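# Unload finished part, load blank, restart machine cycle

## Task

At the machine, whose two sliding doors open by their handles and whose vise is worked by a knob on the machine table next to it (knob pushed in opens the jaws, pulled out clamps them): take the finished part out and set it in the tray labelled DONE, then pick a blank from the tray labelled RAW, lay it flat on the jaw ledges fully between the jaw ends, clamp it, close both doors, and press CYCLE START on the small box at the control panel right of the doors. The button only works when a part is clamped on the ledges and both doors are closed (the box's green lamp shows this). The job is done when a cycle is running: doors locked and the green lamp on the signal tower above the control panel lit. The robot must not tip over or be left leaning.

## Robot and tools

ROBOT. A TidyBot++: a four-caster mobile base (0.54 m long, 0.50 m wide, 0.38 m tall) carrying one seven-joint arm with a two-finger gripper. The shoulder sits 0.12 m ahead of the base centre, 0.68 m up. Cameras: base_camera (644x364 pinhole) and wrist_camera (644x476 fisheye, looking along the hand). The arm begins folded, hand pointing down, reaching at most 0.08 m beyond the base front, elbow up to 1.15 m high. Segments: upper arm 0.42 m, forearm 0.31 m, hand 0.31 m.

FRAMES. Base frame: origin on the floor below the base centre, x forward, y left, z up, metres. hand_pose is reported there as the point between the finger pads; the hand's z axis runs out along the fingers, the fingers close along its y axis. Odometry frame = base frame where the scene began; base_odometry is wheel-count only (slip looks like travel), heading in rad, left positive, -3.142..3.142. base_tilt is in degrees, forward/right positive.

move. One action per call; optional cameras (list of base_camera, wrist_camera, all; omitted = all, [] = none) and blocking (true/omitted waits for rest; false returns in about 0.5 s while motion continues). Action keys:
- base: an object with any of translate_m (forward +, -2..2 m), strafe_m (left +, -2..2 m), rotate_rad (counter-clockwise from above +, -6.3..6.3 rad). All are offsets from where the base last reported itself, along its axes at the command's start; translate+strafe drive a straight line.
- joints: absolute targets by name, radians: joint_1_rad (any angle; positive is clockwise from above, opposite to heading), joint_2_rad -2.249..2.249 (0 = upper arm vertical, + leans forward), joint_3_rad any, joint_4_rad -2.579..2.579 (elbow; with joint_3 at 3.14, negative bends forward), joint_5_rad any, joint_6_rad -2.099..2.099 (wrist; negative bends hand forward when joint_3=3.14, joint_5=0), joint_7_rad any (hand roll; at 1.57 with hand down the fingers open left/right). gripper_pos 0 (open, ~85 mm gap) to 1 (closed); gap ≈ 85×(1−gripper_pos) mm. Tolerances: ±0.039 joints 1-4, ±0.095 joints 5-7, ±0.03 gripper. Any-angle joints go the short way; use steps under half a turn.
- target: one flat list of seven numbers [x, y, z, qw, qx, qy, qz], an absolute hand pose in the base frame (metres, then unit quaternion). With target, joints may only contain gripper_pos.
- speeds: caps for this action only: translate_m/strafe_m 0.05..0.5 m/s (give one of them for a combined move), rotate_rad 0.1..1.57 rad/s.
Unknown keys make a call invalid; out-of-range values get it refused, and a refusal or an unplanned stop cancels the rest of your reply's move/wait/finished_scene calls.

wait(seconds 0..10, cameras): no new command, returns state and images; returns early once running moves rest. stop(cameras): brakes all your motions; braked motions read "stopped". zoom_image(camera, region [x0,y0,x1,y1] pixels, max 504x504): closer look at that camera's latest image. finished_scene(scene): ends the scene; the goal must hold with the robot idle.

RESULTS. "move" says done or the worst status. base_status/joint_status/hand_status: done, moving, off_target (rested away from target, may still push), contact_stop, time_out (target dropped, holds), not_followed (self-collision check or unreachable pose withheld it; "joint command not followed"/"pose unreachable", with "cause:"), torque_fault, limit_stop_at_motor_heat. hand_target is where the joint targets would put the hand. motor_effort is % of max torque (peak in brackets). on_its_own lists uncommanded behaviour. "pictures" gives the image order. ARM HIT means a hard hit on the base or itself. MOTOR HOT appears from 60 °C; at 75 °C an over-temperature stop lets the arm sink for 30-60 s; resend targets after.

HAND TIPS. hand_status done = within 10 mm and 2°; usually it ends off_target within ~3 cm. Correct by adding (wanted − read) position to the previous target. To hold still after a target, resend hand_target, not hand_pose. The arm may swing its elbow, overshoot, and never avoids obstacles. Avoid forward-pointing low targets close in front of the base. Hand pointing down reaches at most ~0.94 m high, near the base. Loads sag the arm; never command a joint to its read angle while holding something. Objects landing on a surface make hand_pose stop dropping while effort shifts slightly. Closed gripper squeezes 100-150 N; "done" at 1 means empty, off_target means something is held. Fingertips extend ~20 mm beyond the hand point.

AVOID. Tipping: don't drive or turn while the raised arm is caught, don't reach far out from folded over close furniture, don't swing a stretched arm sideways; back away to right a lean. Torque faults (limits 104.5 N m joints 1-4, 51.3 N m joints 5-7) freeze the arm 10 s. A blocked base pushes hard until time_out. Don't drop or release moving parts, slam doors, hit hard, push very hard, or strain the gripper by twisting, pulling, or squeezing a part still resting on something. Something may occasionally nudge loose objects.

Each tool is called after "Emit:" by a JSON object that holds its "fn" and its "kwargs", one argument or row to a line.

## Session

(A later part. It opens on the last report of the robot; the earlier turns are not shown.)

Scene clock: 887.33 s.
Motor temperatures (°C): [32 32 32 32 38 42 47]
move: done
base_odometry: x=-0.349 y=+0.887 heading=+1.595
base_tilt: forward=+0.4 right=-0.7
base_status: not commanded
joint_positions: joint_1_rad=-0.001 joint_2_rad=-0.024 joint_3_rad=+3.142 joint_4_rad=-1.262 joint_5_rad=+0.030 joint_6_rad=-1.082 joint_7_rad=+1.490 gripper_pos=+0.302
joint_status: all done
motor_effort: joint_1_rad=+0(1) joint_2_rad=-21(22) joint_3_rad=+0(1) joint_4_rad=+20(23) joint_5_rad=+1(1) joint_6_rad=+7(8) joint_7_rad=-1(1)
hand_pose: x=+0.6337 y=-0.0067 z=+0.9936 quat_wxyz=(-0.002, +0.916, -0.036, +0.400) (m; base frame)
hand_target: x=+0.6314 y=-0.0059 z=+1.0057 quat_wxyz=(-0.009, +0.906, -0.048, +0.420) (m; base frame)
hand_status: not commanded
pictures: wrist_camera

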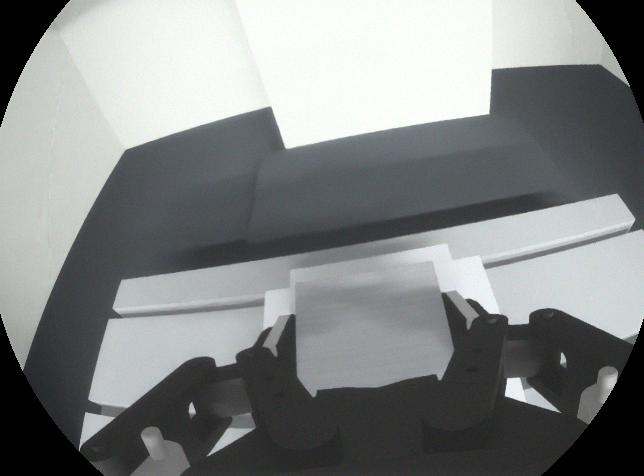

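Emit:
{"fn": "move", "kwargs": {
  "joints": {"joint_2_rad":-0.04,"joint_4_rad":-1.22,"joint_6_rad":-1.045},
  "cameras": ["wrist_camera"]
}}

Emit:
{"fn": "zoom_image", "kwargs": {
  "camera": "wrist_camera",
  "region": [260, 220, 520, 400]
}}

Scene clock: 893.30 s.
Motor temperatures (°C): [32 32 32 31 38 42 47]
move: done
base_odometry: x=-0.349 y=+0.887 heading=+1.595
base_tilt: forward=+0.4 right=-0.7
base_status: not commanded
joint_positions: joint_1_rad=-0.001 joint_2_rad=-0.020 joint_3_rad=+3.142 joint_4_rad=-1.257 joint_5_rad=+0.030 joint_6_rad=-1.082 joint_7_rad=+1.490 gripper_pos=+0.302
joint_status: all done
motor_effort: joint_1_rad=+1(1) joint_2_rad=-23(24) joint_3_rad=+0(1) joint_4_rad=+22(24) joint_5_rad=+1(1) joint_6_rad=+9(10) joint_7_rad=+0(1)
hand_pose: x=+0.6356 y=-0.0067 z=+0.9938 quat_wxyz=(-0.002, +0.916, -0.036, +0.400) (m; base frame)
hand_target: x=+0.6398 y=-0.0059 z=+1.0326 quat_wxyz=(-0.010, +0.895, -0.048, +0.443) (m; base frame)
hand_status: not commanded
pictures: wrist_camera

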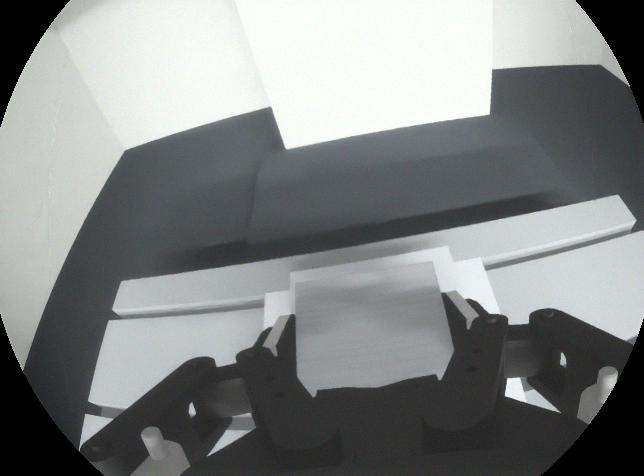

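Scaled by 1.938.

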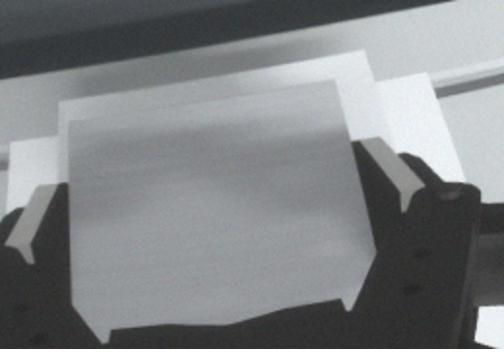

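Emit:
{"fn": "move", "kwargs": {
  "base": {"translate_m":0.003},
  "speeds": {"translate_m":0.05},
  "cameras": []
}}

Emit:
{"fn": "move", "kwargs": {
  "joints": {"joint_2_rad":-0.045,"joint_4_rad":-1.27,"joint_6_rad":-1.045},
  "cameras": ["wrist_camera"]
}}

Emit:
{"fn": "zoom_image", "kwargs": {
  "camera": "wrist_camera",
  "region": [260, 220, 520, 400]
}}

Scene clock: 901.80 s.
Motor temperatures (°C): [32 32 32 32 38 42 47]
move: done
base_odometry: x=-0.349 y=+0.890 heading=+1.595
base_tilt: forward=+0.4 right=-0.7
base_status: done
joint_positions: joint_1_rad=-0.001 joint_2_rad=-0.020 joint_3_rad=+3.142 joint_4_rad=-1.257 joint_5_rad=+0.030 joint_6_rad=-1.082 joint_7_rad=+1.490 gripper_pos=+0.302
joint_status: not commanded
motor_effort: joint_1_rad=+1(1) joint_2_rad=-23(24) joint_3_rad=+1(1) joint_4_rad=+22(24) joint_5_rad=+0(2) joint_6_rad=+8(10) joint_7_rad=+0(1)
hand_pose: x=+0.6356 y=-0.0067 z=+0.9939 quat_wxyz=(-0.002, +0.916, -0.036, +0.400) (m; base frame)
hand_target: x=+0.6398 y=-0.0059 z=+1.0326 quat_wxyz=(-0.010, +0.895, -0.048, +0.443) (m; base frame)
hand_status: not commanded
pictures: none
No camera images: "cameras" was empty.

Scene clock: 902.53 s.
Motor temperatures (°C): [32 32 32 32 38 42 47]
move: done
base_odometry: x=-0.349 y=+0.890 heading=+1.595
base_tilt: forward=+0.4 right=-0.7
base_status: not commanded
joint_positions: joint_1_rad=-0.001 joint_2_rad=-0.023 joint_3_rad=+3.142 joint_4_rad=-1.263 joint_5_rad=+0.030 joint_6_rad=-1.077 joint_7_rad=+1.490 gripper_pos=+0.302
joint_status: all done
motor_effort: joint_1_rad=+0(1) joint_2_rad=-21(23) joint_3_rad=+0(1) joint_4_rad=+21(23) joint_5_rad=+1(2) joint_6_rad=+6(10) joint_7_rad=+0(2)
hand_pose: x=+0.6352 y=-0.0067 z=+0.9936 quat_wxyz=(-0.002, +0.915, -0.036, +0.401) (m; base frame)
hand_target: x=+0.6340 y=-0.0059 z=+1.0084 quat_wxyz=(-0.009, +0.905, -0.048, +0.422) (m; base frame)
hand_status: not commanded
pictures: wrist_camera

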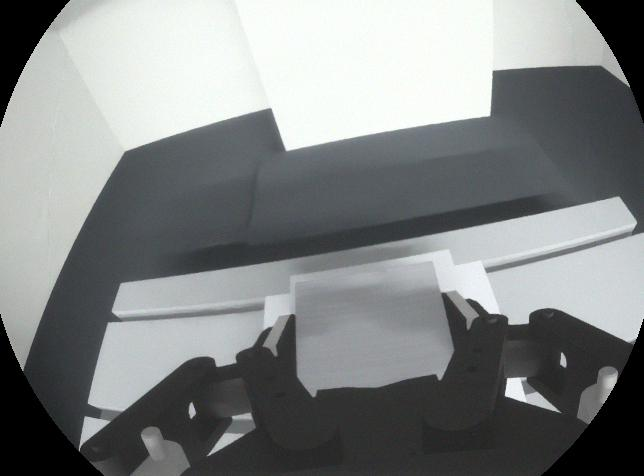

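Scaled by 1.938.

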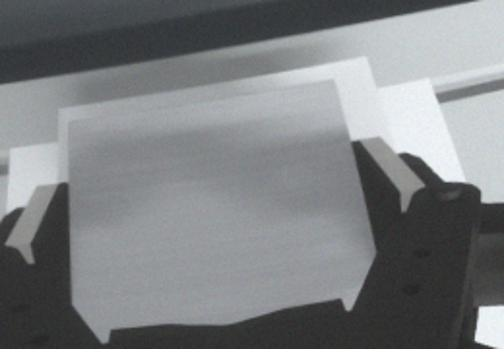

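Emit:
{"fn": "move", "kwargs": {
  "joints": {"joint_2_rad":0.02,"joint_4_rad":-1.0,"joint_6_rad":-1.26},
  "cameras": []
}}

Emit:
{"fn": "move", "kwargs": {
  "base": {"translate_m":-0.12},
  "cameras": ["wrist_camera"]
}}

Emit:
{"fn": "zoom_image", "kwargs": {
  "camera": "wrist_camera",
  "region": [260, 130, 520, 310]
}}

Scene clock: 939.30 s.
Motor temperatures (°C): [32 32 32 32 38 42 47]
move: off_target
base_odometry: x=-0.349 y=+0.890 heading=+1.595
base_tilt: forward=+0.4 right=-0.7
base_status: not commanded
joint_positions: joint_1_rad=-0.001 joint_2_rad=+0.036 joint_3_rad=+3.142 joint_4_rad=-1.043 joint_5_rad=+0.030 joint_6_rad=-1.246 joint_7_rad=+1.490 gripper_pos=+0.302
joint_status: joint_4_rad off_target (ended at -1.043, target -1.000); the others done
motor_effort: joint_1_rad=+0(1) joint_2_rad=-25(27) joint_3_rad=+0(1) joint_4_rad=+23(25) joint_5_rad=+1(2) joint_6_rad=+9(12) joint_7_rad=+0(1)
hand_pose: x=+0.6380 y=-0.0073 z=+1.0376 quat_wxyz=(-0.001, +0.917, -0.038, +0.397) (m; base frame)
hand_target: x=+0.6314 y=-0.0067 z=+1.0644 quat_wxyz=(-0.009, +0.907, -0.051, +0.418) (m; base frame)
hand_status: not commanded
pictures: none
No camera images: "cameras" was empty.

Scene clock: 940.80 s.
Motor temperatures (°C): [32 32 32 32 38 42 47]
move: done
base_odometry: x=-0.346 y=+0.770 heading=+1.595
base_tilt: forward=+0.4 right=-0.7
base_status: done
joint_positions: joint_1_rad=-0.001 joint_2_rad=+0.043 joint_3_rad=+3.142 joint_4_rad=-1.041 joint_5_rad=+0.030 joint_6_rad=-1.255 joint_7_rad=+1.490 gripper_pos=+0.302
joint_status: not commanded
motor_effort: joint_1_rad=+1(2) joint_2_rad=-25(29) joint_3_rad=+0(1) joint_4_rad=+22(23) joint_5_rad=+1(2) joint_6_rad=+9(11) joint_7_rad=+0(1)
hand_pose: x=+0.6388 y=-0.0072 z=+1.0331 quat_wxyz=(-0.001, +0.920, -0.038, +0.391) (m; base frame)
hand_target: x=+0.6314 y=-0.0067 z=+1.0644 quat_wxyz=(-0.009, +0.907, -0.051, +0.418) (m; base frame)
hand_status: not commanded
pictures: wrist_camera

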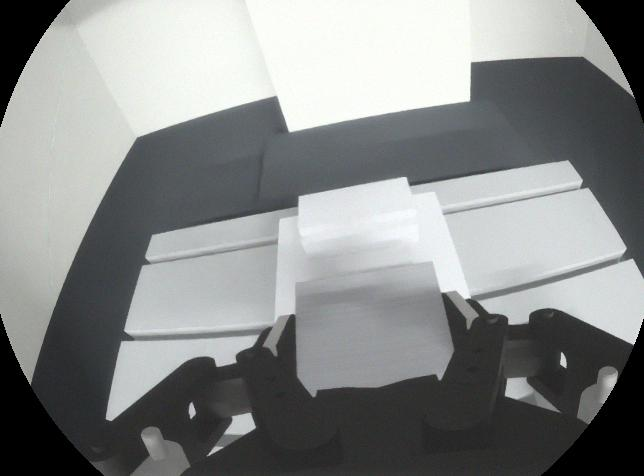

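Scaled by 1.938.

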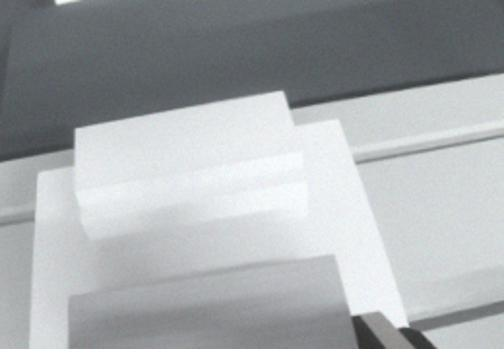

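Emit:
{"fn": "move", "kwargs": {
  "base": {"translate_m":-0.10},
  "cameras": ["wrist_camera"]
}}

Emit:
{"fn": "zoom_image", "kwargs": {
  "camera": "wrist_camera",
  "region": [230, 90, 490, 280]
}}

Scene clock: 958.80 s.
Motor temperatures (°C): [32 32 32 32 38 42 46]
move: done
base_odometry: x=-0.343 y=+0.670 heading=+1.595
base_tilt: forward=+0.4 right=-0.7
base_status: done
joint_positions: joint_1_rad=-0.001 joint_2_rad=+0.044 joint_3_rad=+3.142 joint_4_rad=-1.040 joint_5_rad=+0.030 joint_6_rad=-1.258 joint_7_rad=+1.490 gripper_pos=+0.302
joint_status: not commanded
motor_effort: joint_1_rad=+0(1) joint_2_rad=-25(29) joint_3_rad=+0(1) joint_4_rad=+22(23) joint_5_rad=+1(2) joint_6_rad=+9(11) joint_7_rad=+0(1)
hand_pose: x=+0.6385 y=-0.0072 z=+1.0326 quat_wxyz=(-0.001, +0.920, -0.038, +0.390) (m; base frame)
hand_target: x=+0.6314 y=-0.0067 z=+1.0644 quat_wxyz=(-0.009, +0.907, -0.051, +0.418) (m; base frame)
hand_status: not commanded
pictures: wrist_camera

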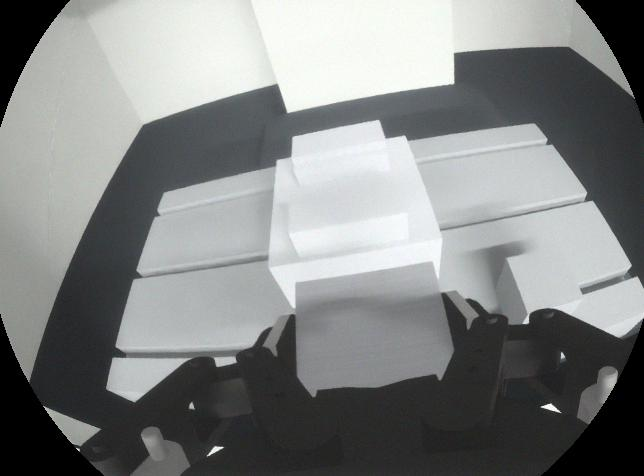

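Scaled by 1.938.

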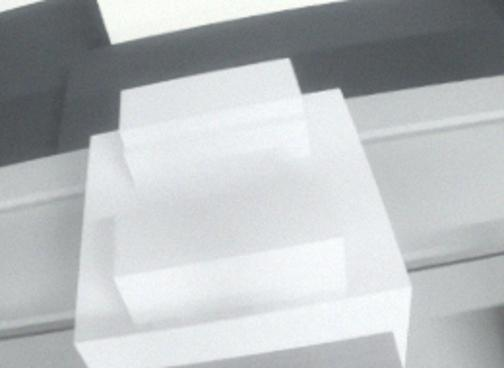

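Emit:
{"fn": "zoom_image", "kwargs": {
  "camera": "wrist_camera",
  "region": [275, 110, 425, 265]
}}

Scaled by 3.252.

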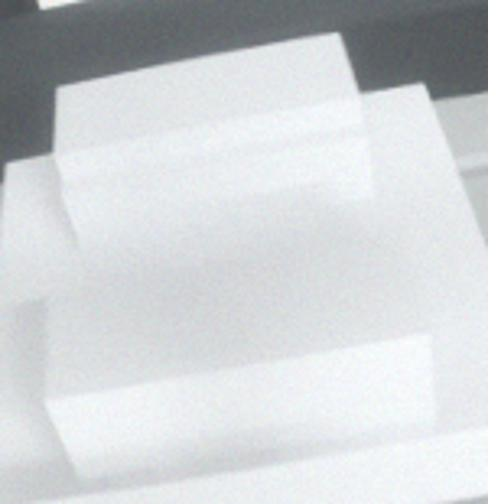

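Emit:
{"fn": "move", "kwargs": {
  "base": {"translate_m":0.2185},
  "speeds": {"translate_m":0.2},
  "cameras": []
}}

Emit:
{"fn": "move", "kwargs": {
  "joints": {"joint_2_rad":-0.034,"joint_4_rad":-1.185,"joint_6_rad":-1.08},
  "cameras": ["wrist_camera"]
}}

Emit:
{"fn": "zoom_image", "kwargs": {
  "camera": "wrist_camera",
  "region": [280, 220, 470, 360]
}}

Scene clock: 1002.83 s.
Motor temperatures (°C): [32 32 32 32 38 42 46]
move: done
base_odometry: x=-0.348 y=+0.888 heading=+1.596
base_tilt: forward=+0.4 right=-0.7
base_status: done
joint_positions: joint_1_rad=-0.001 joint_2_rad=+0.051 joint_3_rad=+3.142 joint_4_rad=-1.040 joint_5_rad=+0.030 joint_6_rad=-1.259 joint_7_rad=+1.490 gripper_pos=+0.302
joint_status: not commanded
motor_effort: joint_1_rad=+0(2) joint_2_rad=-25(29) joint_3_rad=+0(1) joint_4_rad=+23(24) joint_5_rad=+0(2) joint_6_rad=+8(10) joint_7_rad=+0(1)
hand_pose: x=+0.6409 y=-0.0072 z=+1.0285 quat_wxyz=(-0.001, +0.922, -0.038, +0.386) (m; base frame)
hand_target: x=+0.6314 y=-0.0067 z=+1.0644 quat_wxyz=(-0.009, +0.907, -0.051, +0.418) (m; base frame)
hand_status: not commanded
pictures: none
No camera images: "cameras" was empty.

Scene clock: 1003.97 s.
Motor temperatures (°C): [32 32 32 32 38 42 46]
move: off_target
base_odometry: x=-0.348 y=+0.888 heading=+1.596
base_tilt: forward=+0.4 right=-0.7
base_status: not commanded
joint_positions: joint_1_rad=-0.001 joint_2_rad=+0.008 joint_3_rad=+3.142 joint_4_rad=-1.187 joint_5_rad=+0.030 joint_6_rad=-1.150 joint_7_rad=+1.490 gripper_pos=+0.302
joint_status: joint_2_rad off_target (ended at +0.008, target -0.034); the others done
motor_effort: joint_1_rad=+0(1) joint_2_rad=-24(26) joint_3_rad=+0(1) joint_4_rad=+22(24) joint_5_rad=+0(2) joint_6_rad=+10(10) joint_7_rad=+0(1)
hand_pose: x=+0.6374 y=-0.0069 z=+1.0003 quat_wxyz=(-0.001, +0.921, -0.037, +0.388) (m; base frame)
hand_target: x=+0.6376 y=-0.0060 z=+1.0396 quat_wxyz=(-0.010, +0.897, -0.048, +0.440) (m; base frame)
hand_status: not commanded
pictures: wrist_camera

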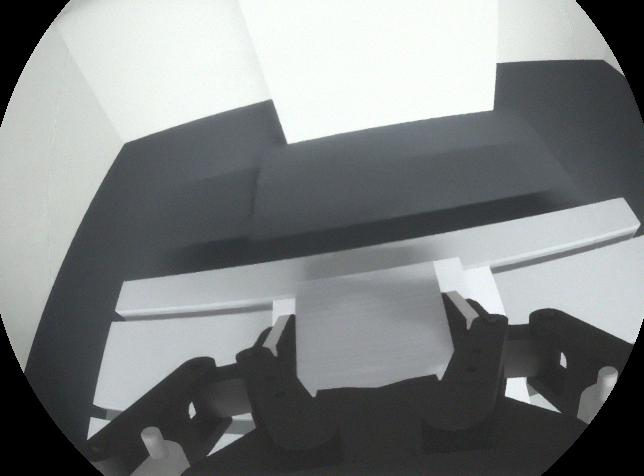

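Scaled by 2.653.

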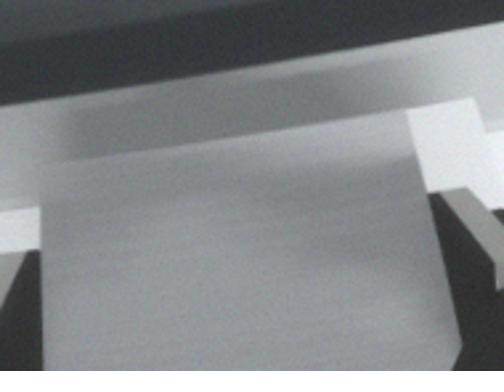

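Emit:
{"fn": "move", "kwargs": {
  "base": {"translate_m":-0.004,"strafe_m":-0.005},
  "speeds": {"translate_m":0.05},
  "joints": {"joint_6_rad":-1.085},
  "cameras": ["wrist_camera"]
}}

Emit:
{"fn": "zoom_image", "kwargs": {
  "camera": "wrist_camera",
  "region": [280, 220, 470, 360]
}}

Scene clock: 1022.23 s.
Motor temperatures (°C): [32 32 32 32 38 42 46]
move: done
base_odometry: x=-0.343 y=+0.884 heading=+1.596
base_tilt: forward=+0.4 right=-0.7
base_status: done
joint_positions: joint_1_rad=-0.001 joint_2_rad=+0.001 joint_3_rad=+3.142 joint_4_rad=-1.187 joint_5_rad=+0.030 joint_6_rad=-1.147 joint_7_rad=+1.490 gripper_pos=+0.302
joint_status: all done
motor_effort: joint_1_rad=+0(3) joint_2_rad=-25(28) joint_3_rad=+0(3) joint_4_rad=+23(24) joint_5_rad=+1(2) joint_6_rad=+9(11) joint_7_rad=+0(1)
hand_pose: x=+0.6357 y=-0.0070 z=+1.0045 quat_wxyz=(-0.001, +0.919, -0.037, +0.392) (m; base frame)
hand_target: x=+0.6366 y=-0.0061 z=+1.0384 quat_wxyz=(-0.010, +0.898, -0.049, +0.438) (m; base frame)
hand_status: not commanded
pictures: wrist_camera

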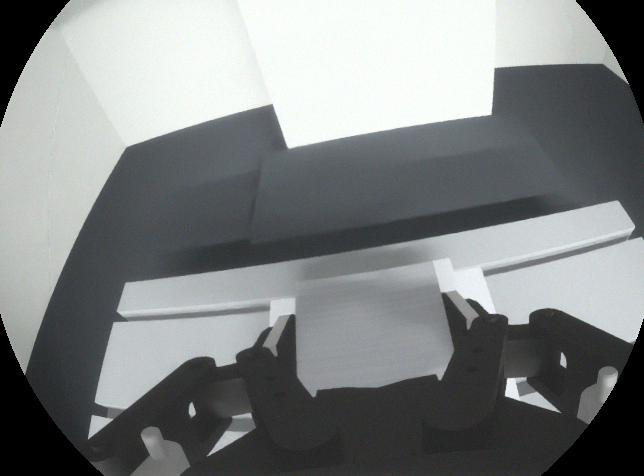

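Scaled by 2.653.

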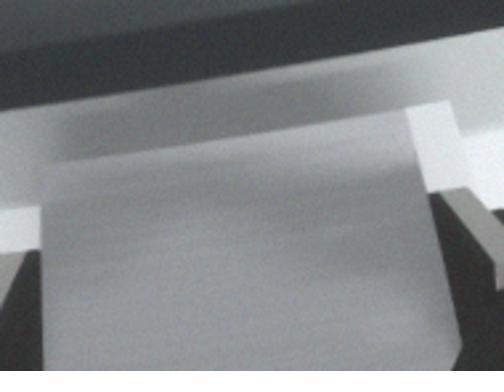

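Emit:
{"fn": "move", "kwargs": {
  "joints": {"joint_2_rad":-0.047,"joint_4_rad":-1.235,"joint_6_rad":-1.045},
  "cameras": ["wrist_camera"]
}}

Emit:
{"fn": "zoom_image", "kwargs": {
  "camera": "wrist_camera",
  "region": [280, 220, 470, 360]
}}

Scene clock: 1034.63 s.
Motor temperatures (°C): [32 32 32 32 38 42 46]
move: done
base_odometry: x=-0.343 y=+0.884 heading=+1.596
base_tilt: forward=+0.4 right=-0.7
base_status: not commanded
joint_positions: joint_1_rad=-0.001 joint_2_rad=-0.011 joint_3_rad=+3.142 joint_4_rad=-1.235 joint_5_rad=+0.030 joint_6_rad=-1.109 joint_7_rad=+1.490 gripper_pos=+0.302
joint_status: all done
motor_effort: joint_1_rad=+0(1) joint_2_rad=-24(25) joint_3_rad=+0(1) joint_4_rad=+23(24) joint_5_rad=+0(2) joint_6_rad=+9(10) joint_7_rad=-1(1)
hand_pose: x=+0.6353 y=-0.0068 z=+0.9945 quat_wxyz=(-0.001, +0.919, -0.036, +0.394) (m; base frame)
hand_target: x=+0.6363 y=-0.0059 z=+1.0282 quat_wxyz=(-0.010, +0.897, -0.048, +0.439) (m; base frame)
hand_status: not commanded
pictures: wrist_camera

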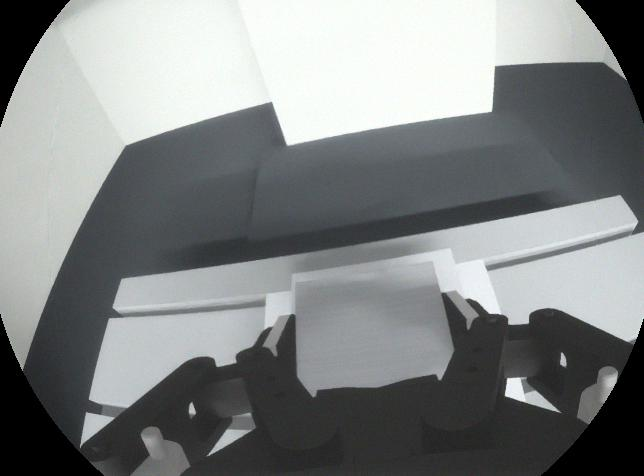

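Scaled by 2.653.

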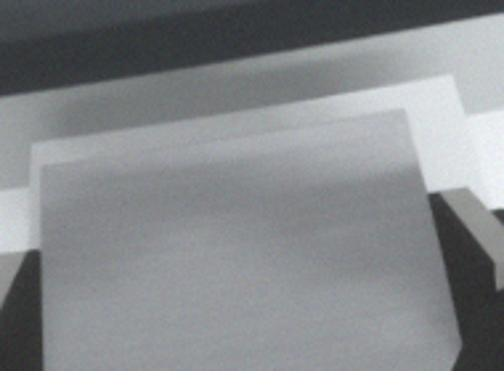

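Emit:
{"fn": "move", "kwargs": {
  "base": {"translate_m":-0.0015},
  "speeds": {"translate_m":0.05},
  "cameras": []
}}

Emit:
{"fn": "move", "kwargs": {
  "joints": {"joint_2_rad":-0.051,"joint_4_rad":-1.26,"joint_6_rad":-1.035},
  "cameras": ["wrist_camera"]
}}

Emit:
{"fn": "zoom_image", "kwargs": {
  "camera": "wrist_camera",
  "region": [280, 220, 470, 360]
}}

Scene clock: 1048.70 s.
Motor temperatures (°C): [32 32 32 32 38 42 46]
move: done
base_odometry: x=-0.344 y=+0.883 heading=+1.596
base_tilt: forward=+0.4 right=-0.7
base_status: done
joint_positions: joint_1_rad=-0.001 joint_2_rad=-0.012 joint_3_rad=+3.142 joint_4_rad=-1.235 joint_5_rad=+0.030 joint_6_rad=-1.108 joint_7_rad=+1.490 gripper_pos=+0.302
joint_status: not commanded
motor_effort: joint_1_rad=+0(1) joint_2_rad=-24(26) joint_3_rad=+1(1) joint_4_rad=+23(24) joint_5_rad=+1(1) joint_6_rad=+10(11) joint_7_rad=+0(1)
hand_pose: x=+0.6349 y=-0.0068 z=+0.9954 quat_wxyz=(-0.001, +0.918, -0.036, +0.395) (m; base frame)
hand_target: x=+0.6363 y=-0.0059 z=+1.0282 quat_wxyz=(-0.010, +0.897, -0.048, +0.439) (m; base frame)
hand_status: not commanded
pictures: none
No camera images: "cameras" was empty.

Scene clock: 1049.30 s.
Motor temperatures (°C): [32 32 32 32 38 42 46]
move: done
base_odometry: x=-0.344 y=+0.883 heading=+1.596
base_tilt: forward=+0.4 right=-0.7
base_status: not commanded
joint_positions: joint_1_rad=-0.001 joint_2_rad=-0.020 joint_3_rad=+3.142 joint_4_rad=-1.253 joint_5_rad=+0.030 joint_6_rad=-1.090 joint_7_rad=+1.490 gripper_pos=+0.302
joint_status: all done
motor_effort: joint_1_rad=+0(1) joint_2_rad=-22(24) joint_3_rad=+0(1) joint_4_rad=+22(23) joint_5_rad=+0(1) joint_6_rad=+8(10) joint_7_rad=+0(1)
hand_pose: x=+0.6344 y=-0.0068 z=+0.9940 quat_wxyz=(-0.001, +0.917, -0.036, +0.398) (m; base frame)
hand_target: x=+0.6349 y=-0.0058 z=+1.0193 quat_wxyz=(-0.009, +0.900, -0.048, +0.434) (m; base frame)
hand_status: not commanded
pictures: wrist_camera

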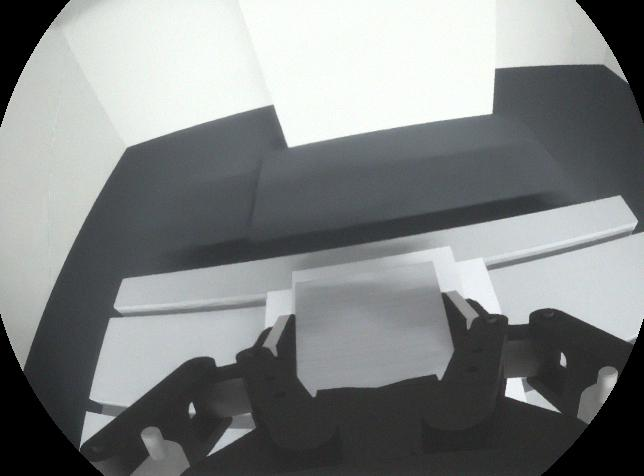

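Scaled by 2.653.

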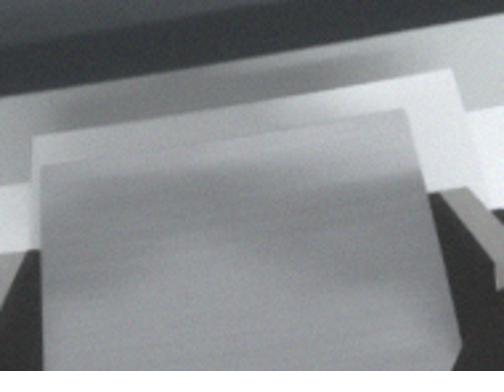

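Emit:
{"fn": "move", "kwargs": {
  "joints": {"joint_2_rad":-0.051,"joint_4_rad":-1.285,"joint_6_rad":-1.035},
  "cameras": []
}}

Emit:
{"fn": "move", "kwargs": {
  "base": {"translate_m":0.002},
  "speeds": {"translate_m":0.05},
  "cameras": ["wrist_camera"]
}}

Emit:
{"fn": "zoom_image", "kwargs": {
  "camera": "wrist_camera",
  "region": [280, 220, 470, 360]
}}

Scene clock: 1083.27 s.
Motor temperatures (°C): [32 32 32 32 38 42 46]
move: done
base_odometry: x=-0.344 y=+0.883 heading=+1.596
base_tilt: forward=+0.4 right=-0.7
base_status: not commanded
joint_positions: joint_1_rad=-0.001 joint_2_rad=-0.026 joint_3_rad=+3.142 joint_4_rad=-1.267 joint_5_rad=+0.030 joint_6_rad=-1.076 joint_7_rad=+1.490 gripper_pos=+0.302
joint_status: all done
motor_effort: joint_1_rad=-1(1) joint_2_rad=-20(23) joint_3_rad=+0(1) joint_4_rad=+20(22) joint_5_rad=-1(1) joint_6_rad=+7(9) joint_7_rad=-1(1)
hand_pose: x=+0.6340 y=-0.0067 z=+0.9935 quat_wxyz=(-0.002, +0.915, -0.036, +0.401) (m; base frame)
hand_target: x=+0.6327 y=-0.0058 z=+1.0059 quat_wxyz=(-0.009, +0.905, -0.048, +0.423) (m; base frame)
hand_status: not commanded
pictures: none
No camera images: "cameras" was empty.

Scene clock: 1083.70 s.
Motor temperatures (°C): [32 32 32 32 38 42 46]
move: done
base_odometry: x=-0.343 y=+0.885 heading=+1.596
base_tilt: forward=+0.4 right=-0.7
base_status: done
joint_positions: joint_1_rad=-0.001 joint_2_rad=-0.029 joint_3_rad=+3.142 joint_4_rad=-1.269 joint_5_rad=+0.030 joint_6_rad=-1.076 joint_7_rad=+1.490 gripper_pos=+0.302
joint_status: not commanded
motor_effort: joint_1_rad=+1(1) joint_2_rad=-21(22) joint_3_rad=+0(2) joint_4_rad=+20(22) joint_5_rad=+0(2) joint_6_rad=+7(9) joint_7_rad=+0(1)
hand_pose: x=+0.6330 y=-0.0066 z=+0.9935 quat_wxyz=(-0.002, +0.915, -0.036, +0.402) (m; base frame)
hand_target: x=+0.6327 y=-0.0058 z=+1.0059 quat_wxyz=(-0.009, +0.905, -0.048, +0.423) (m; base frame)
hand_status: not commanded
pictures: wrist_camera

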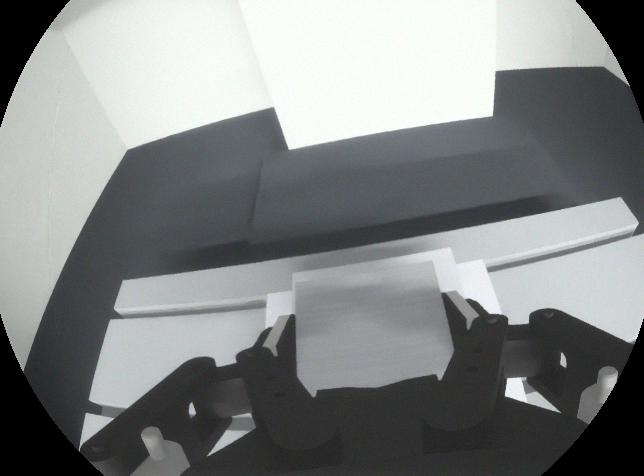

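Scaled by 2.653.

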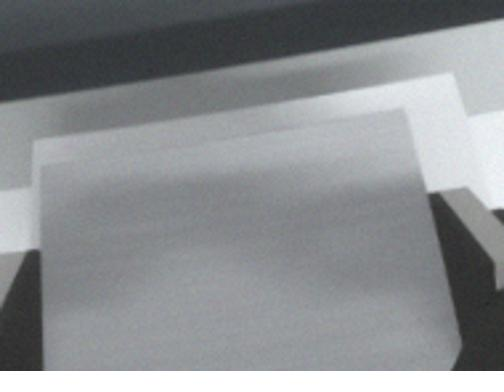

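Emit:
{"fn": "move", "kwargs": {
  "joints": {"joint_2_rad":0.02,"joint_4_rad":-1.0,"joint_6_rad":-1.26},
  "cameras": []
}}

Emit:
{"fn": "move", "kwargs": {
  "base": {"translate_m":-0.45},
  "cameras": ["wrist_camera"]
}}

Emit:
{"fn": "zoom_image", "kwargs": {
  "camera": "wrist_camera",
  "region": [240, 60, 500, 240]
}}

Scene clock: 1092.50 s.
Motor temperatures (°C): [32 32 32 32 38 42 46]
move: off_target
base_odometry: x=-0.343 y=+0.885 heading=+1.596
base_tilt: forward=+0.4 right=-0.7
base_status: not commanded
joint_positions: joint_1_rad=-0.001 joint_2_rad=+0.036 joint_3_rad=+3.142 joint_4_rad=-1.043 joint_5_rad=+0.030 joint_6_rad=-1.246 joint_7_rad=+1.490 gripper_pos=+0.302
joint_status: joint_4_rad off_target (ended at -1.043, target -1.000); the others done
motor_effort: joint_1_rad=+0(1) joint_2_rad=-25(26) joint_3_rad=+0(1) joint_4_rad=+22(25) joint_5_rad=+1(2) joint_6_rad=+8(11) joint_7_rad=+0(1)
hand_pose: x=+0.6381 y=-0.0072 z=+1.0374 quat_wxyz=(-0.001, +0.917, -0.038, +0.397) (m; base frame)
hand_target: x=+0.6315 y=-0.0067 z=+1.0644 quat_wxyz=(-0.009, +0.907, -0.051, +0.418) (m; base frame)
hand_status: not commanded
pictures: none
No camera images: "cameras" was empty.

Scene clock: 1094.90 s.
Motor temperatures (°C): [32 32 32 32 38 42 46]
move: done
base_odometry: x=-0.332 y=+0.435 heading=+1.597
base_tilt: forward=+0.4 right=-0.7
base_status: done
joint_positions: joint_1_rad=-0.001 joint_2_rad=+0.042 joint_3_rad=+3.142 joint_4_rad=-1.041 joint_5_rad=+0.030 joint_6_rad=-1.256 joint_7_rad=+1.490 gripper_pos=+0.302
joint_status: not commanded
motor_effort: joint_1_rad=+0(1) joint_2_rad=-25(29) joint_3_rad=+0(1) joint_4_rad=+22(23) joint_5_rad=+1(2) joint_6_rad=+9(11) joint_7_rad=+0(1)
hand_pose: x=+0.6382 y=-0.0071 z=+1.0332 quat_wxyz=(-0.001, +0.920, -0.038, +0.391) (m; base frame)
hand_target: x=+0.6315 y=-0.0067 z=+1.0644 quat_wxyz=(-0.009, +0.907, -0.051, +0.418) (m; base frame)
hand_status: not commanded
pictures: wrist_camera

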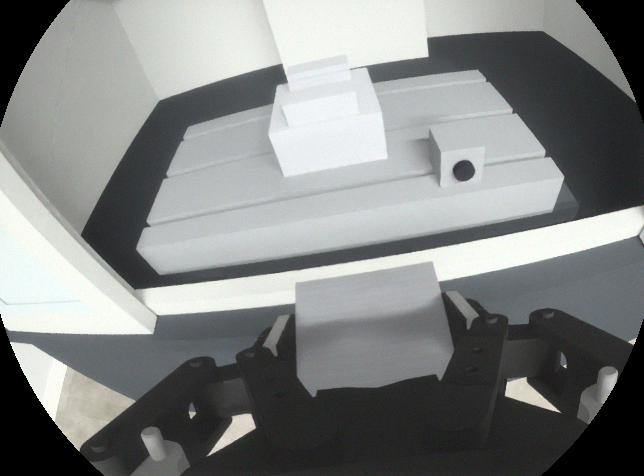

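Scaled by 1.938.

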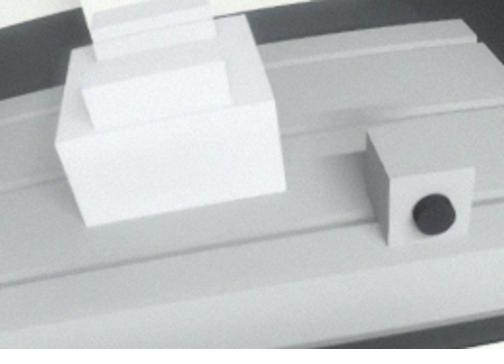

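Emit:
{"fn": "move", "kwargs": {
  "cameras": ["base_camera","wrist_camera"]
}}

Emit:
{"fn": "zoom_image", "kwargs": {
  "camera": "wrist_camera",
  "region": [200, 80, 520, 300]
}}

Scene clock: 1129.07 s.
Motor temperatures (°C): [32 32 32 32 38 42 46]
base_odometry: x=-0.332 y=+0.435 heading=+1.597
base_tilt: forward=+0.4 right=-0.7
base_status: done
joint_positions: joint_1_rad=-0.001 joint_2_rad=+0.042 joint_3_rad=+3.142 joint_4_rad=-1.041 joint_5_rad=+0.030 joint_6_rad=-1.256 joint_7_rad=+1.490 gripper_pos=+0.302
joint_status: not commanded
motor_effort: joint_1_rad=+1(1) joint_2_rad=-24(29) joint_3_rad=+0(1) joint_4_rad=+22(23) joint_5_rad=+0(2) joint_6_rad=+10(11) joint_7_rad=+1(1)
hand_pose: x=+0.6382 y=-0.0071 z=+1.0332 quat_wxyz=(-0.001, +0.920, -0.038, +0.391) (m; base frame)
hand_target: x=+0.6315 y=-0.0067 z=+1.0644 quat_wxyz=(-0.009, +0.907, -0.051, +0.418) (m; base frame)
hand_status: not commanded
pictures: base_camera, wrist_camera

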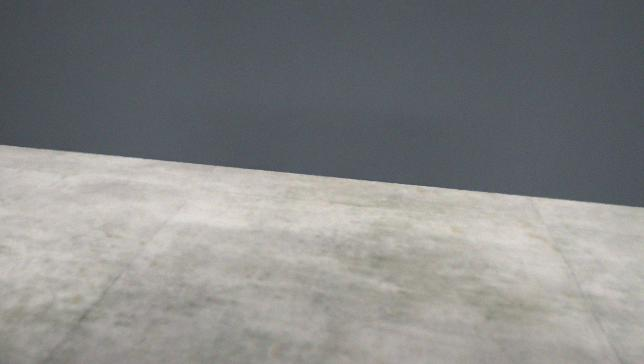

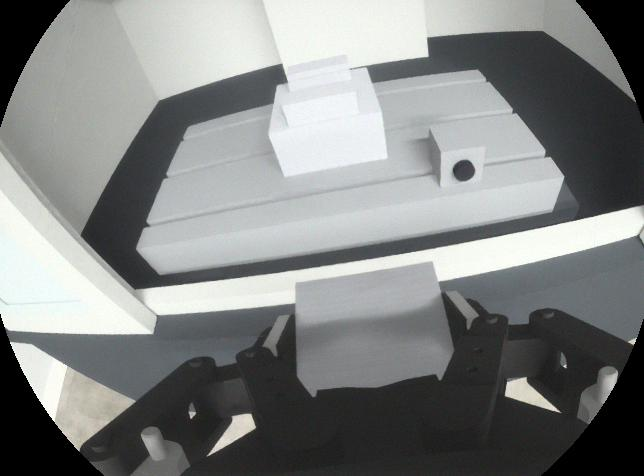

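Scaled by 1.575.

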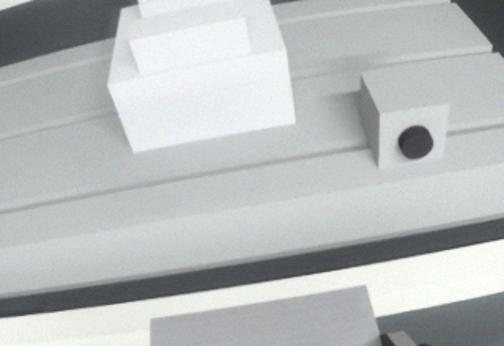

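Emit:
{"fn": "zoom_image", "kwargs": {
  "camera": "wrist_camera",
  "region": [260, 40, 400, 180]
}}

Emit:
{"fn": "zoom_image", "kwargs": {
  "camera": "wrist_camera",
  "region": [410, 110, 510, 210]
}}

Scaled by 3.600.

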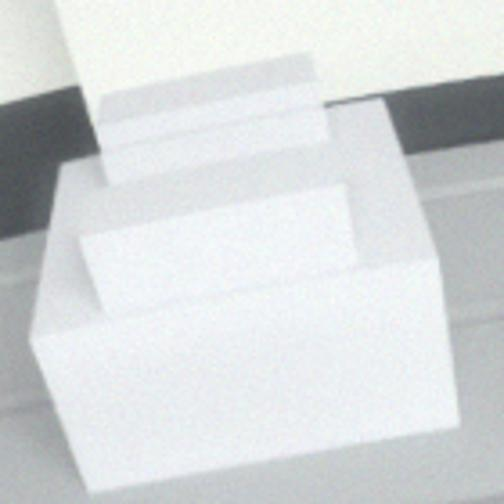

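Scaled by 5.040.

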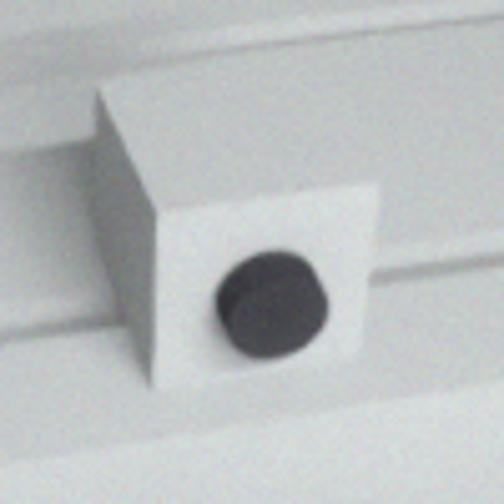

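Emit:
{"fn": "move", "kwargs": {
  "base": {"translate_m":0.444},
  "speeds": {"translate_m":0.2},
  "cameras": ["wrist_camera"]
}}

Emit:
{"fn": "zoom_image", "kwargs": {
  "camera": "wrist_camera",
  "region": [240, 180, 500, 340]
}}

Scene clock: 1162.40 s.
Motor temperatures (°C): [32 32 32 32 38 42 46]
move: done
base_odometry: x=-0.343 y=+0.879 heading=+1.597
base_tilt: forward=+0.4 right=-0.7
base_status: done
joint_positions: joint_1_rad=-0.001 joint_2_rad=+0.051 joint_3_rad=+3.142 joint_4_rad=-1.041 joint_5_rad=+0.030 joint_6_rad=-1.257 joint_7_rad=+1.490 gripper_pos=+0.302
joint_status: not commanded
motor_effort: joint_1_rad=+0(2) joint_2_rad=-25(29) joint_3_rad=+0(1) joint_4_rad=+22(23) joint_5_rad=+2(2) joint_6_rad=+8(11) joint_7_rad=+0(1)
hand_pose: x=+0.6412 y=-0.0071 z=+1.0280 quat_wxyz=(-0.001, +0.922, -0.038, +0.386) (m; base frame)
hand_target: x=+0.6315 y=-0.0067 z=+1.0644 quat_wxyz=(-0.009, +0.907, -0.051, +0.418) (m; base frame)
hand_status: not commanded
pictures: wrist_camera

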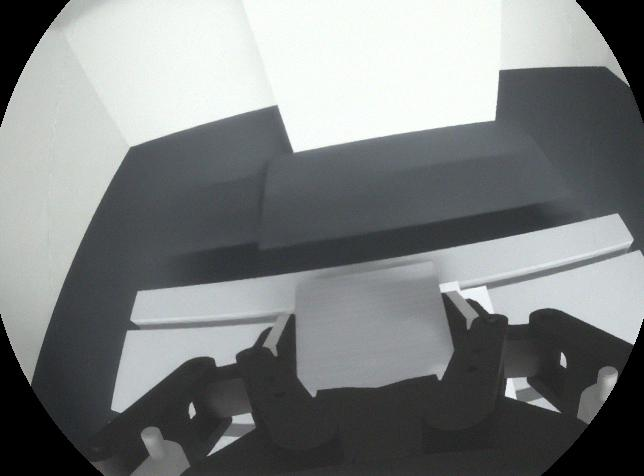

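Scaled by 1.938.

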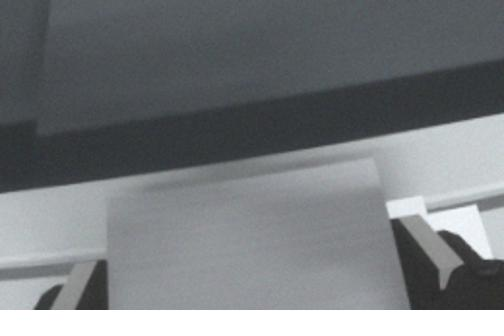

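Emit:
{"fn": "move", "kwargs": {
  "joints": {"joint_2_rad":-0.034,"joint_4_rad":-1.185,"joint_6_rad":-1.085},
  "cameras": ["wrist_camera"]
}}

Emit:
{"fn": "zoom_image", "kwargs": {
  "camera": "wrist_camera",
  "region": [260, 210, 500, 330]
}}

Scene clock: 1169.23 s.
Motor temperatures (°C): [31 32 32 32 38 42 46]
move: off_target
base_odometry: x=-0.343 y=+0.879 heading=+1.597
base_tilt: forward=+0.4 right=-0.7
base_status: not commanded
joint_positions: joint_1_rad=-0.001 joint_2_rad=+0.008 joint_3_rad=+3.142 joint_4_rad=-1.187 joint_5_rad=+0.030 joint_6_rad=-1.155 joint_7_rad=+1.490 gripper_pos=+0.302
joint_status: joint_2_rad off_target (ended at +0.008, target -0.034); the others done
motor_effort: joint_1_rad=+0(1) joint_2_rad=-24(26) joint_3_rad=+0(1) joint_4_rad=+23(24) joint_5_rad=+1(2) joint_6_rad=+9(10) joint_7_rad=+0(1)
hand_pose: x=+0.6363 y=-0.0068 z=+0.9993 quat_wxyz=(-0.001, +0.922, -0.037, +0.386) (m; base frame)
hand_target: x=+0.6366 y=-0.0061 z=+1.0384 quat_wxyz=(-0.010, +0.898, -0.049, +0.438) (m; base frame)
hand_status: not commanded
pictures: wrist_camera

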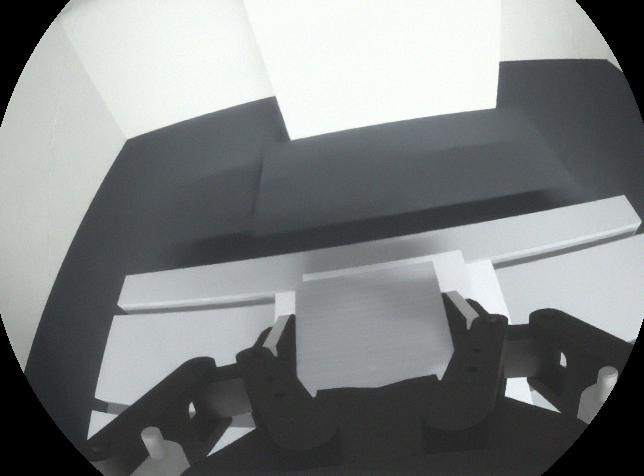

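Scaled by 2.100.

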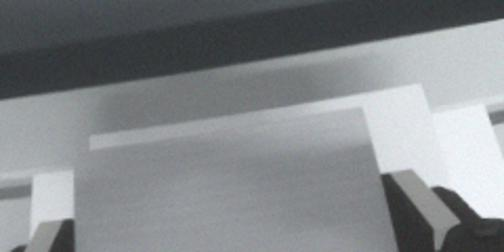

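Emit:
{"fn": "move", "kwargs": {
  "base": {"translate_m":-0.012},
  "joints": {"joint_2_rad":-0.044,"joint_4_rad":-1.225,"joint_6_rad":-1.05},
  "speeds": {"translate_m":0.1},
  "cameras": ["wrist_camera"]
}}

Emit:
{"fn": "zoom_image", "kwargs": {
  "camera": "wrist_camera",
  "region": [260, 210, 500, 330]
}}

Scene clock: 1204.47 s.
Motor temperatures (°C): [31 33 32 32 38 42 46]
move: done
base_odometry: x=-0.343 y=+0.867 heading=+1.598
base_tilt: forward=+0.4 right=-0.7
base_status: done
joint_positions: joint_1_rad=-0.001 joint_2_rad=-0.013 joint_3_rad=+3.142 joint_4_rad=-1.230 joint_5_rad=+0.030 joint_6_rad=-1.117 joint_7_rad=+1.490 gripper_pos=+0.302
joint_status: all done
motor_effort: joint_1_rad=-1(2) joint_2_rad=-24(29) joint_3_rad=+1(1) joint_4_rad=+23(25) joint_5_rad=+1(2) joint_6_rad=+10(11) joint_7_rad=+0(1)
hand_pose: x=+0.6336 y=-0.0066 z=+0.9963 quat_wxyz=(-0.001, +0.919, -0.036, +0.393) (m; base frame)
hand_target: x=+0.6371 y=-0.0059 z=+1.0308 quat_wxyz=(-0.010, +0.897, -0.048, +0.440) (m; base frame)
hand_status: not commanded
pictures: wrist_camera

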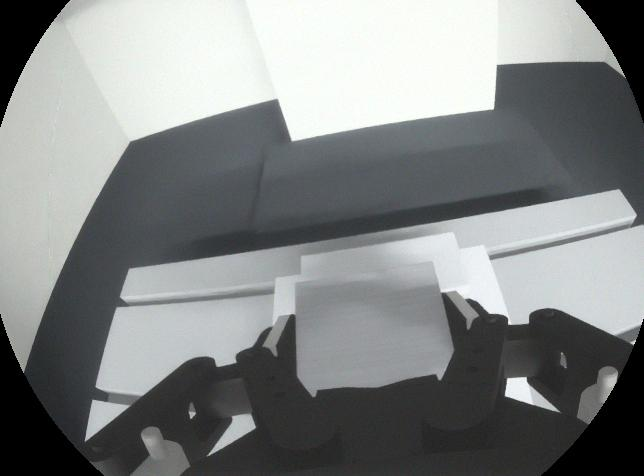

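Scaled by 2.100.

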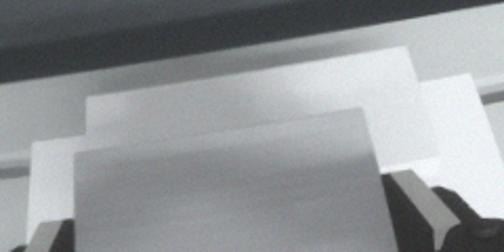

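Emit:
{"fn": "move", "kwargs": {
  "base": {"translate_m":0.001},
  "joints": {"joint_2_rad":-0.052,"joint_4_rad":-1.27,"joint_6_rad":-1.015},
  "speeds": {"translate_m":0.05},
  "cameras": []
}}

Emit:
{"fn": "move", "kwargs": {
  "joints": {"joint_2_rad":-0.057,"joint_4_rad":-1.30,"joint_6_rad":-0.995},
  "cameras": ["wrist_camera"]
}}

Emit:
{"fn": "zoom_image", "kwargs": {
  "camera": "wrist_camera",
  "region": [260, 210, 500, 330]
}}

Scene clock: 1223.57 s.
Motor temperatures (°C): [31 33 32 32 38 42 46]
move: done
base_odometry: x=-0.343 y=+0.868 heading=+1.598
base_tilt: forward=+0.4 right=-0.7
base_status: done
joint_positions: joint_1_rad=-0.001 joint_2_rad=-0.022 joint_3_rad=+3.142 joint_4_rad=-1.267 joint_5_rad=+0.030 joint_6_rad=-1.075 joint_7_rad=+1.490 gripper_pos=+0.302
joint_status: all done
motor_effort: joint_1_rad=+0(1) joint_2_rad=-24(26) joint_3_rad=+1(1) joint_4_rad=+24(26) joint_5_rad=+0(1) joint_6_rad=+9(11) joint_7_rad=+0(1)
hand_pose: x=+0.6353 y=-0.0065 z=+0.9914 quat_wxyz=(-0.002, +0.916, -0.036, +0.400) (m; base frame)
hand_target: x=+0.6376 y=-0.0057 z=+1.0193 quat_wxyz=(-0.010, +0.897, -0.048, +0.439) (m; base frame)
hand_status: not commanded
pictures: none
No camera images: "cameras" was empty.

Scene clock: 1224.20 s.
Motor temperatures (°C): [31 33 32 32 38 42 46]
move: done
base_odometry: x=-0.343 y=+0.868 heading=+1.598
base_tilt: forward=+0.4 right=-0.7
base_status: not commanded
joint_positions: joint_1_rad=-0.001 joint_2_rad=-0.027 joint_3_rad=+3.142 joint_4_rad=-1.293 joint_5_rad=+0.030 joint_6_rad=-1.052 joint_7_rad=+1.490 gripper_pos=+0.302
joint_status: all done
motor_effort: joint_1_rad=+0(1) joint_2_rad=-23(24) joint_3_rad=+0(1) joint_4_rad=+23(25) joint_5_rad=+1(1) joint_6_rad=+10(10) joint_7_rad=+0(1)
hand_pose: x=+0.6356 y=-0.0064 z=+0.9851 quat_wxyz=(-0.002, +0.916, -0.035, +0.400) (m; base frame)
hand_target: x=+0.6372 y=-0.0056 z=+1.0106 quat_wxyz=(-0.010, +0.898, -0.047, +0.437) (m; base frame)
hand_status: not commanded
pictures: wrist_camera

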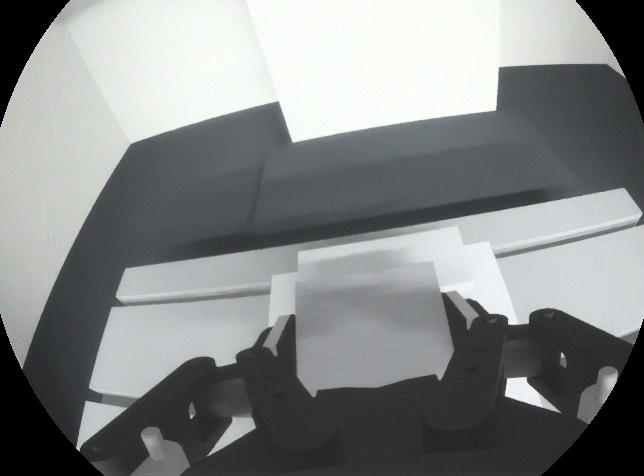

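Scaled by 2.100.

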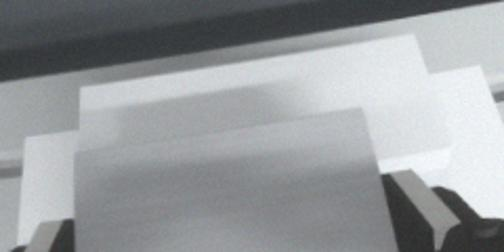

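Emit:
{"fn": "move", "kwargs": {
  "joints": {"joint_2_rad":-0.061,"joint_4_rad":-1.325,"joint_6_rad":-0.995},
  "cameras": []
}}

Emit:
{"fn": "move", "kwargs": {
  "joints": {"joint_2_rad":-0.064,"joint_4_rad":-1.345,"joint_6_rad":-0.985},
  "cameras": ["wrist_camera"]
}}

Emit:
{"fn": "zoom_image", "kwargs": {
  "camera": "wrist_camera",
  "region": [260, 210, 500, 330]
}}

Scene clock: 1230.40 s.
Motor temperatures (°C): [31 32 32 32 38 42 46]
move: done
base_odometry: x=-0.343 y=+0.868 heading=+1.598
base_tilt: forward=+0.4 right=-0.7
base_status: not commanded
joint_positions: joint_1_rad=-0.001 joint_2_rad=-0.034 joint_3_rad=+3.142 joint_4_rad=-1.307 joint_5_rad=+0.030 joint_6_rad=-1.037 joint_7_rad=+1.490 gripper_pos=+0.302
joint_status: all done
motor_effort: joint_1_rad=-1(1) joint_2_rad=-21(23) joint_3_rad=+0(1) joint_4_rad=+20(23) joint_5_rad=+1(1) joint_6_rad=+7(8) joint_7_rad=+0(1)
hand_pose: x=+0.6352 y=-0.0063 z=+0.9851 quat_wxyz=(-0.002, +0.914, -0.035, +0.404) (m; base frame)
hand_target: x=+0.6334 y=-0.0056 z=+0.9991 quat_wxyz=(-0.009, +0.903, -0.047, +0.427) (m; base frame)
hand_status: not commanded
pictures: none
No camera images: "cameras" was empty.

Scene clock: 1230.97 s.
Motor temperatures (°C): [31 32 32 32 38 42 46]
move: done
base_odometry: x=-0.343 y=+0.868 heading=+1.598
base_tilt: forward=+0.4 right=-0.7
base_status: not commanded
joint_positions: joint_1_rad=-0.001 joint_2_rad=-0.041 joint_3_rad=+3.142 joint_4_rad=-1.321 joint_5_rad=+0.030 joint_6_rad=-1.020 joint_7_rad=+1.490 gripper_pos=+0.302
joint_status: all done
motor_effort: joint_1_rad=+0(1) joint_2_rad=-20(22) joint_3_rad=+0(1) joint_4_rad=+18(21) joint_5_rad=+0(1) joint_6_rad=+6(6) joint_7_rad=+0(1)
hand_pose: x=+0.6349 y=-0.0062 z=+0.9852 quat_wxyz=(-0.002, +0.912, -0.035, +0.409) (m; base frame)
hand_target: x=+0.6324 y=-0.0056 z=+0.9922 quat_wxyz=(-0.009, +0.904, -0.047, +0.424) (m; base frame)
hand_status: not commanded
pictures: wrist_camera

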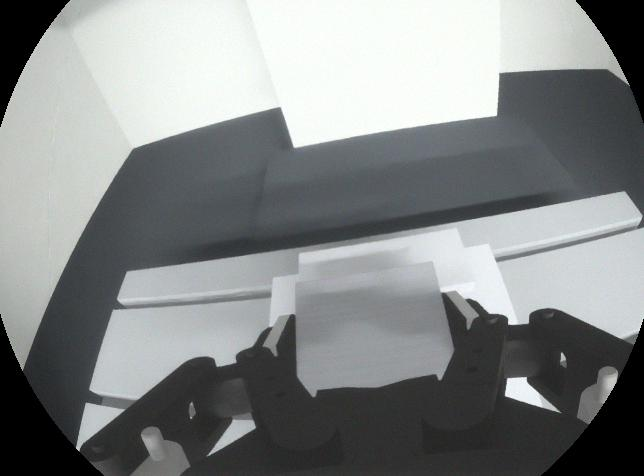

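Scaled by 2.100.

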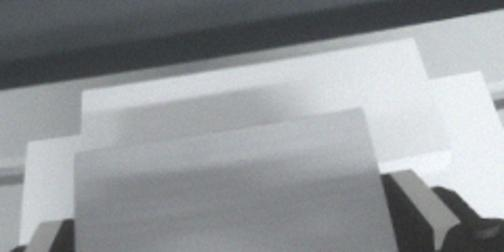

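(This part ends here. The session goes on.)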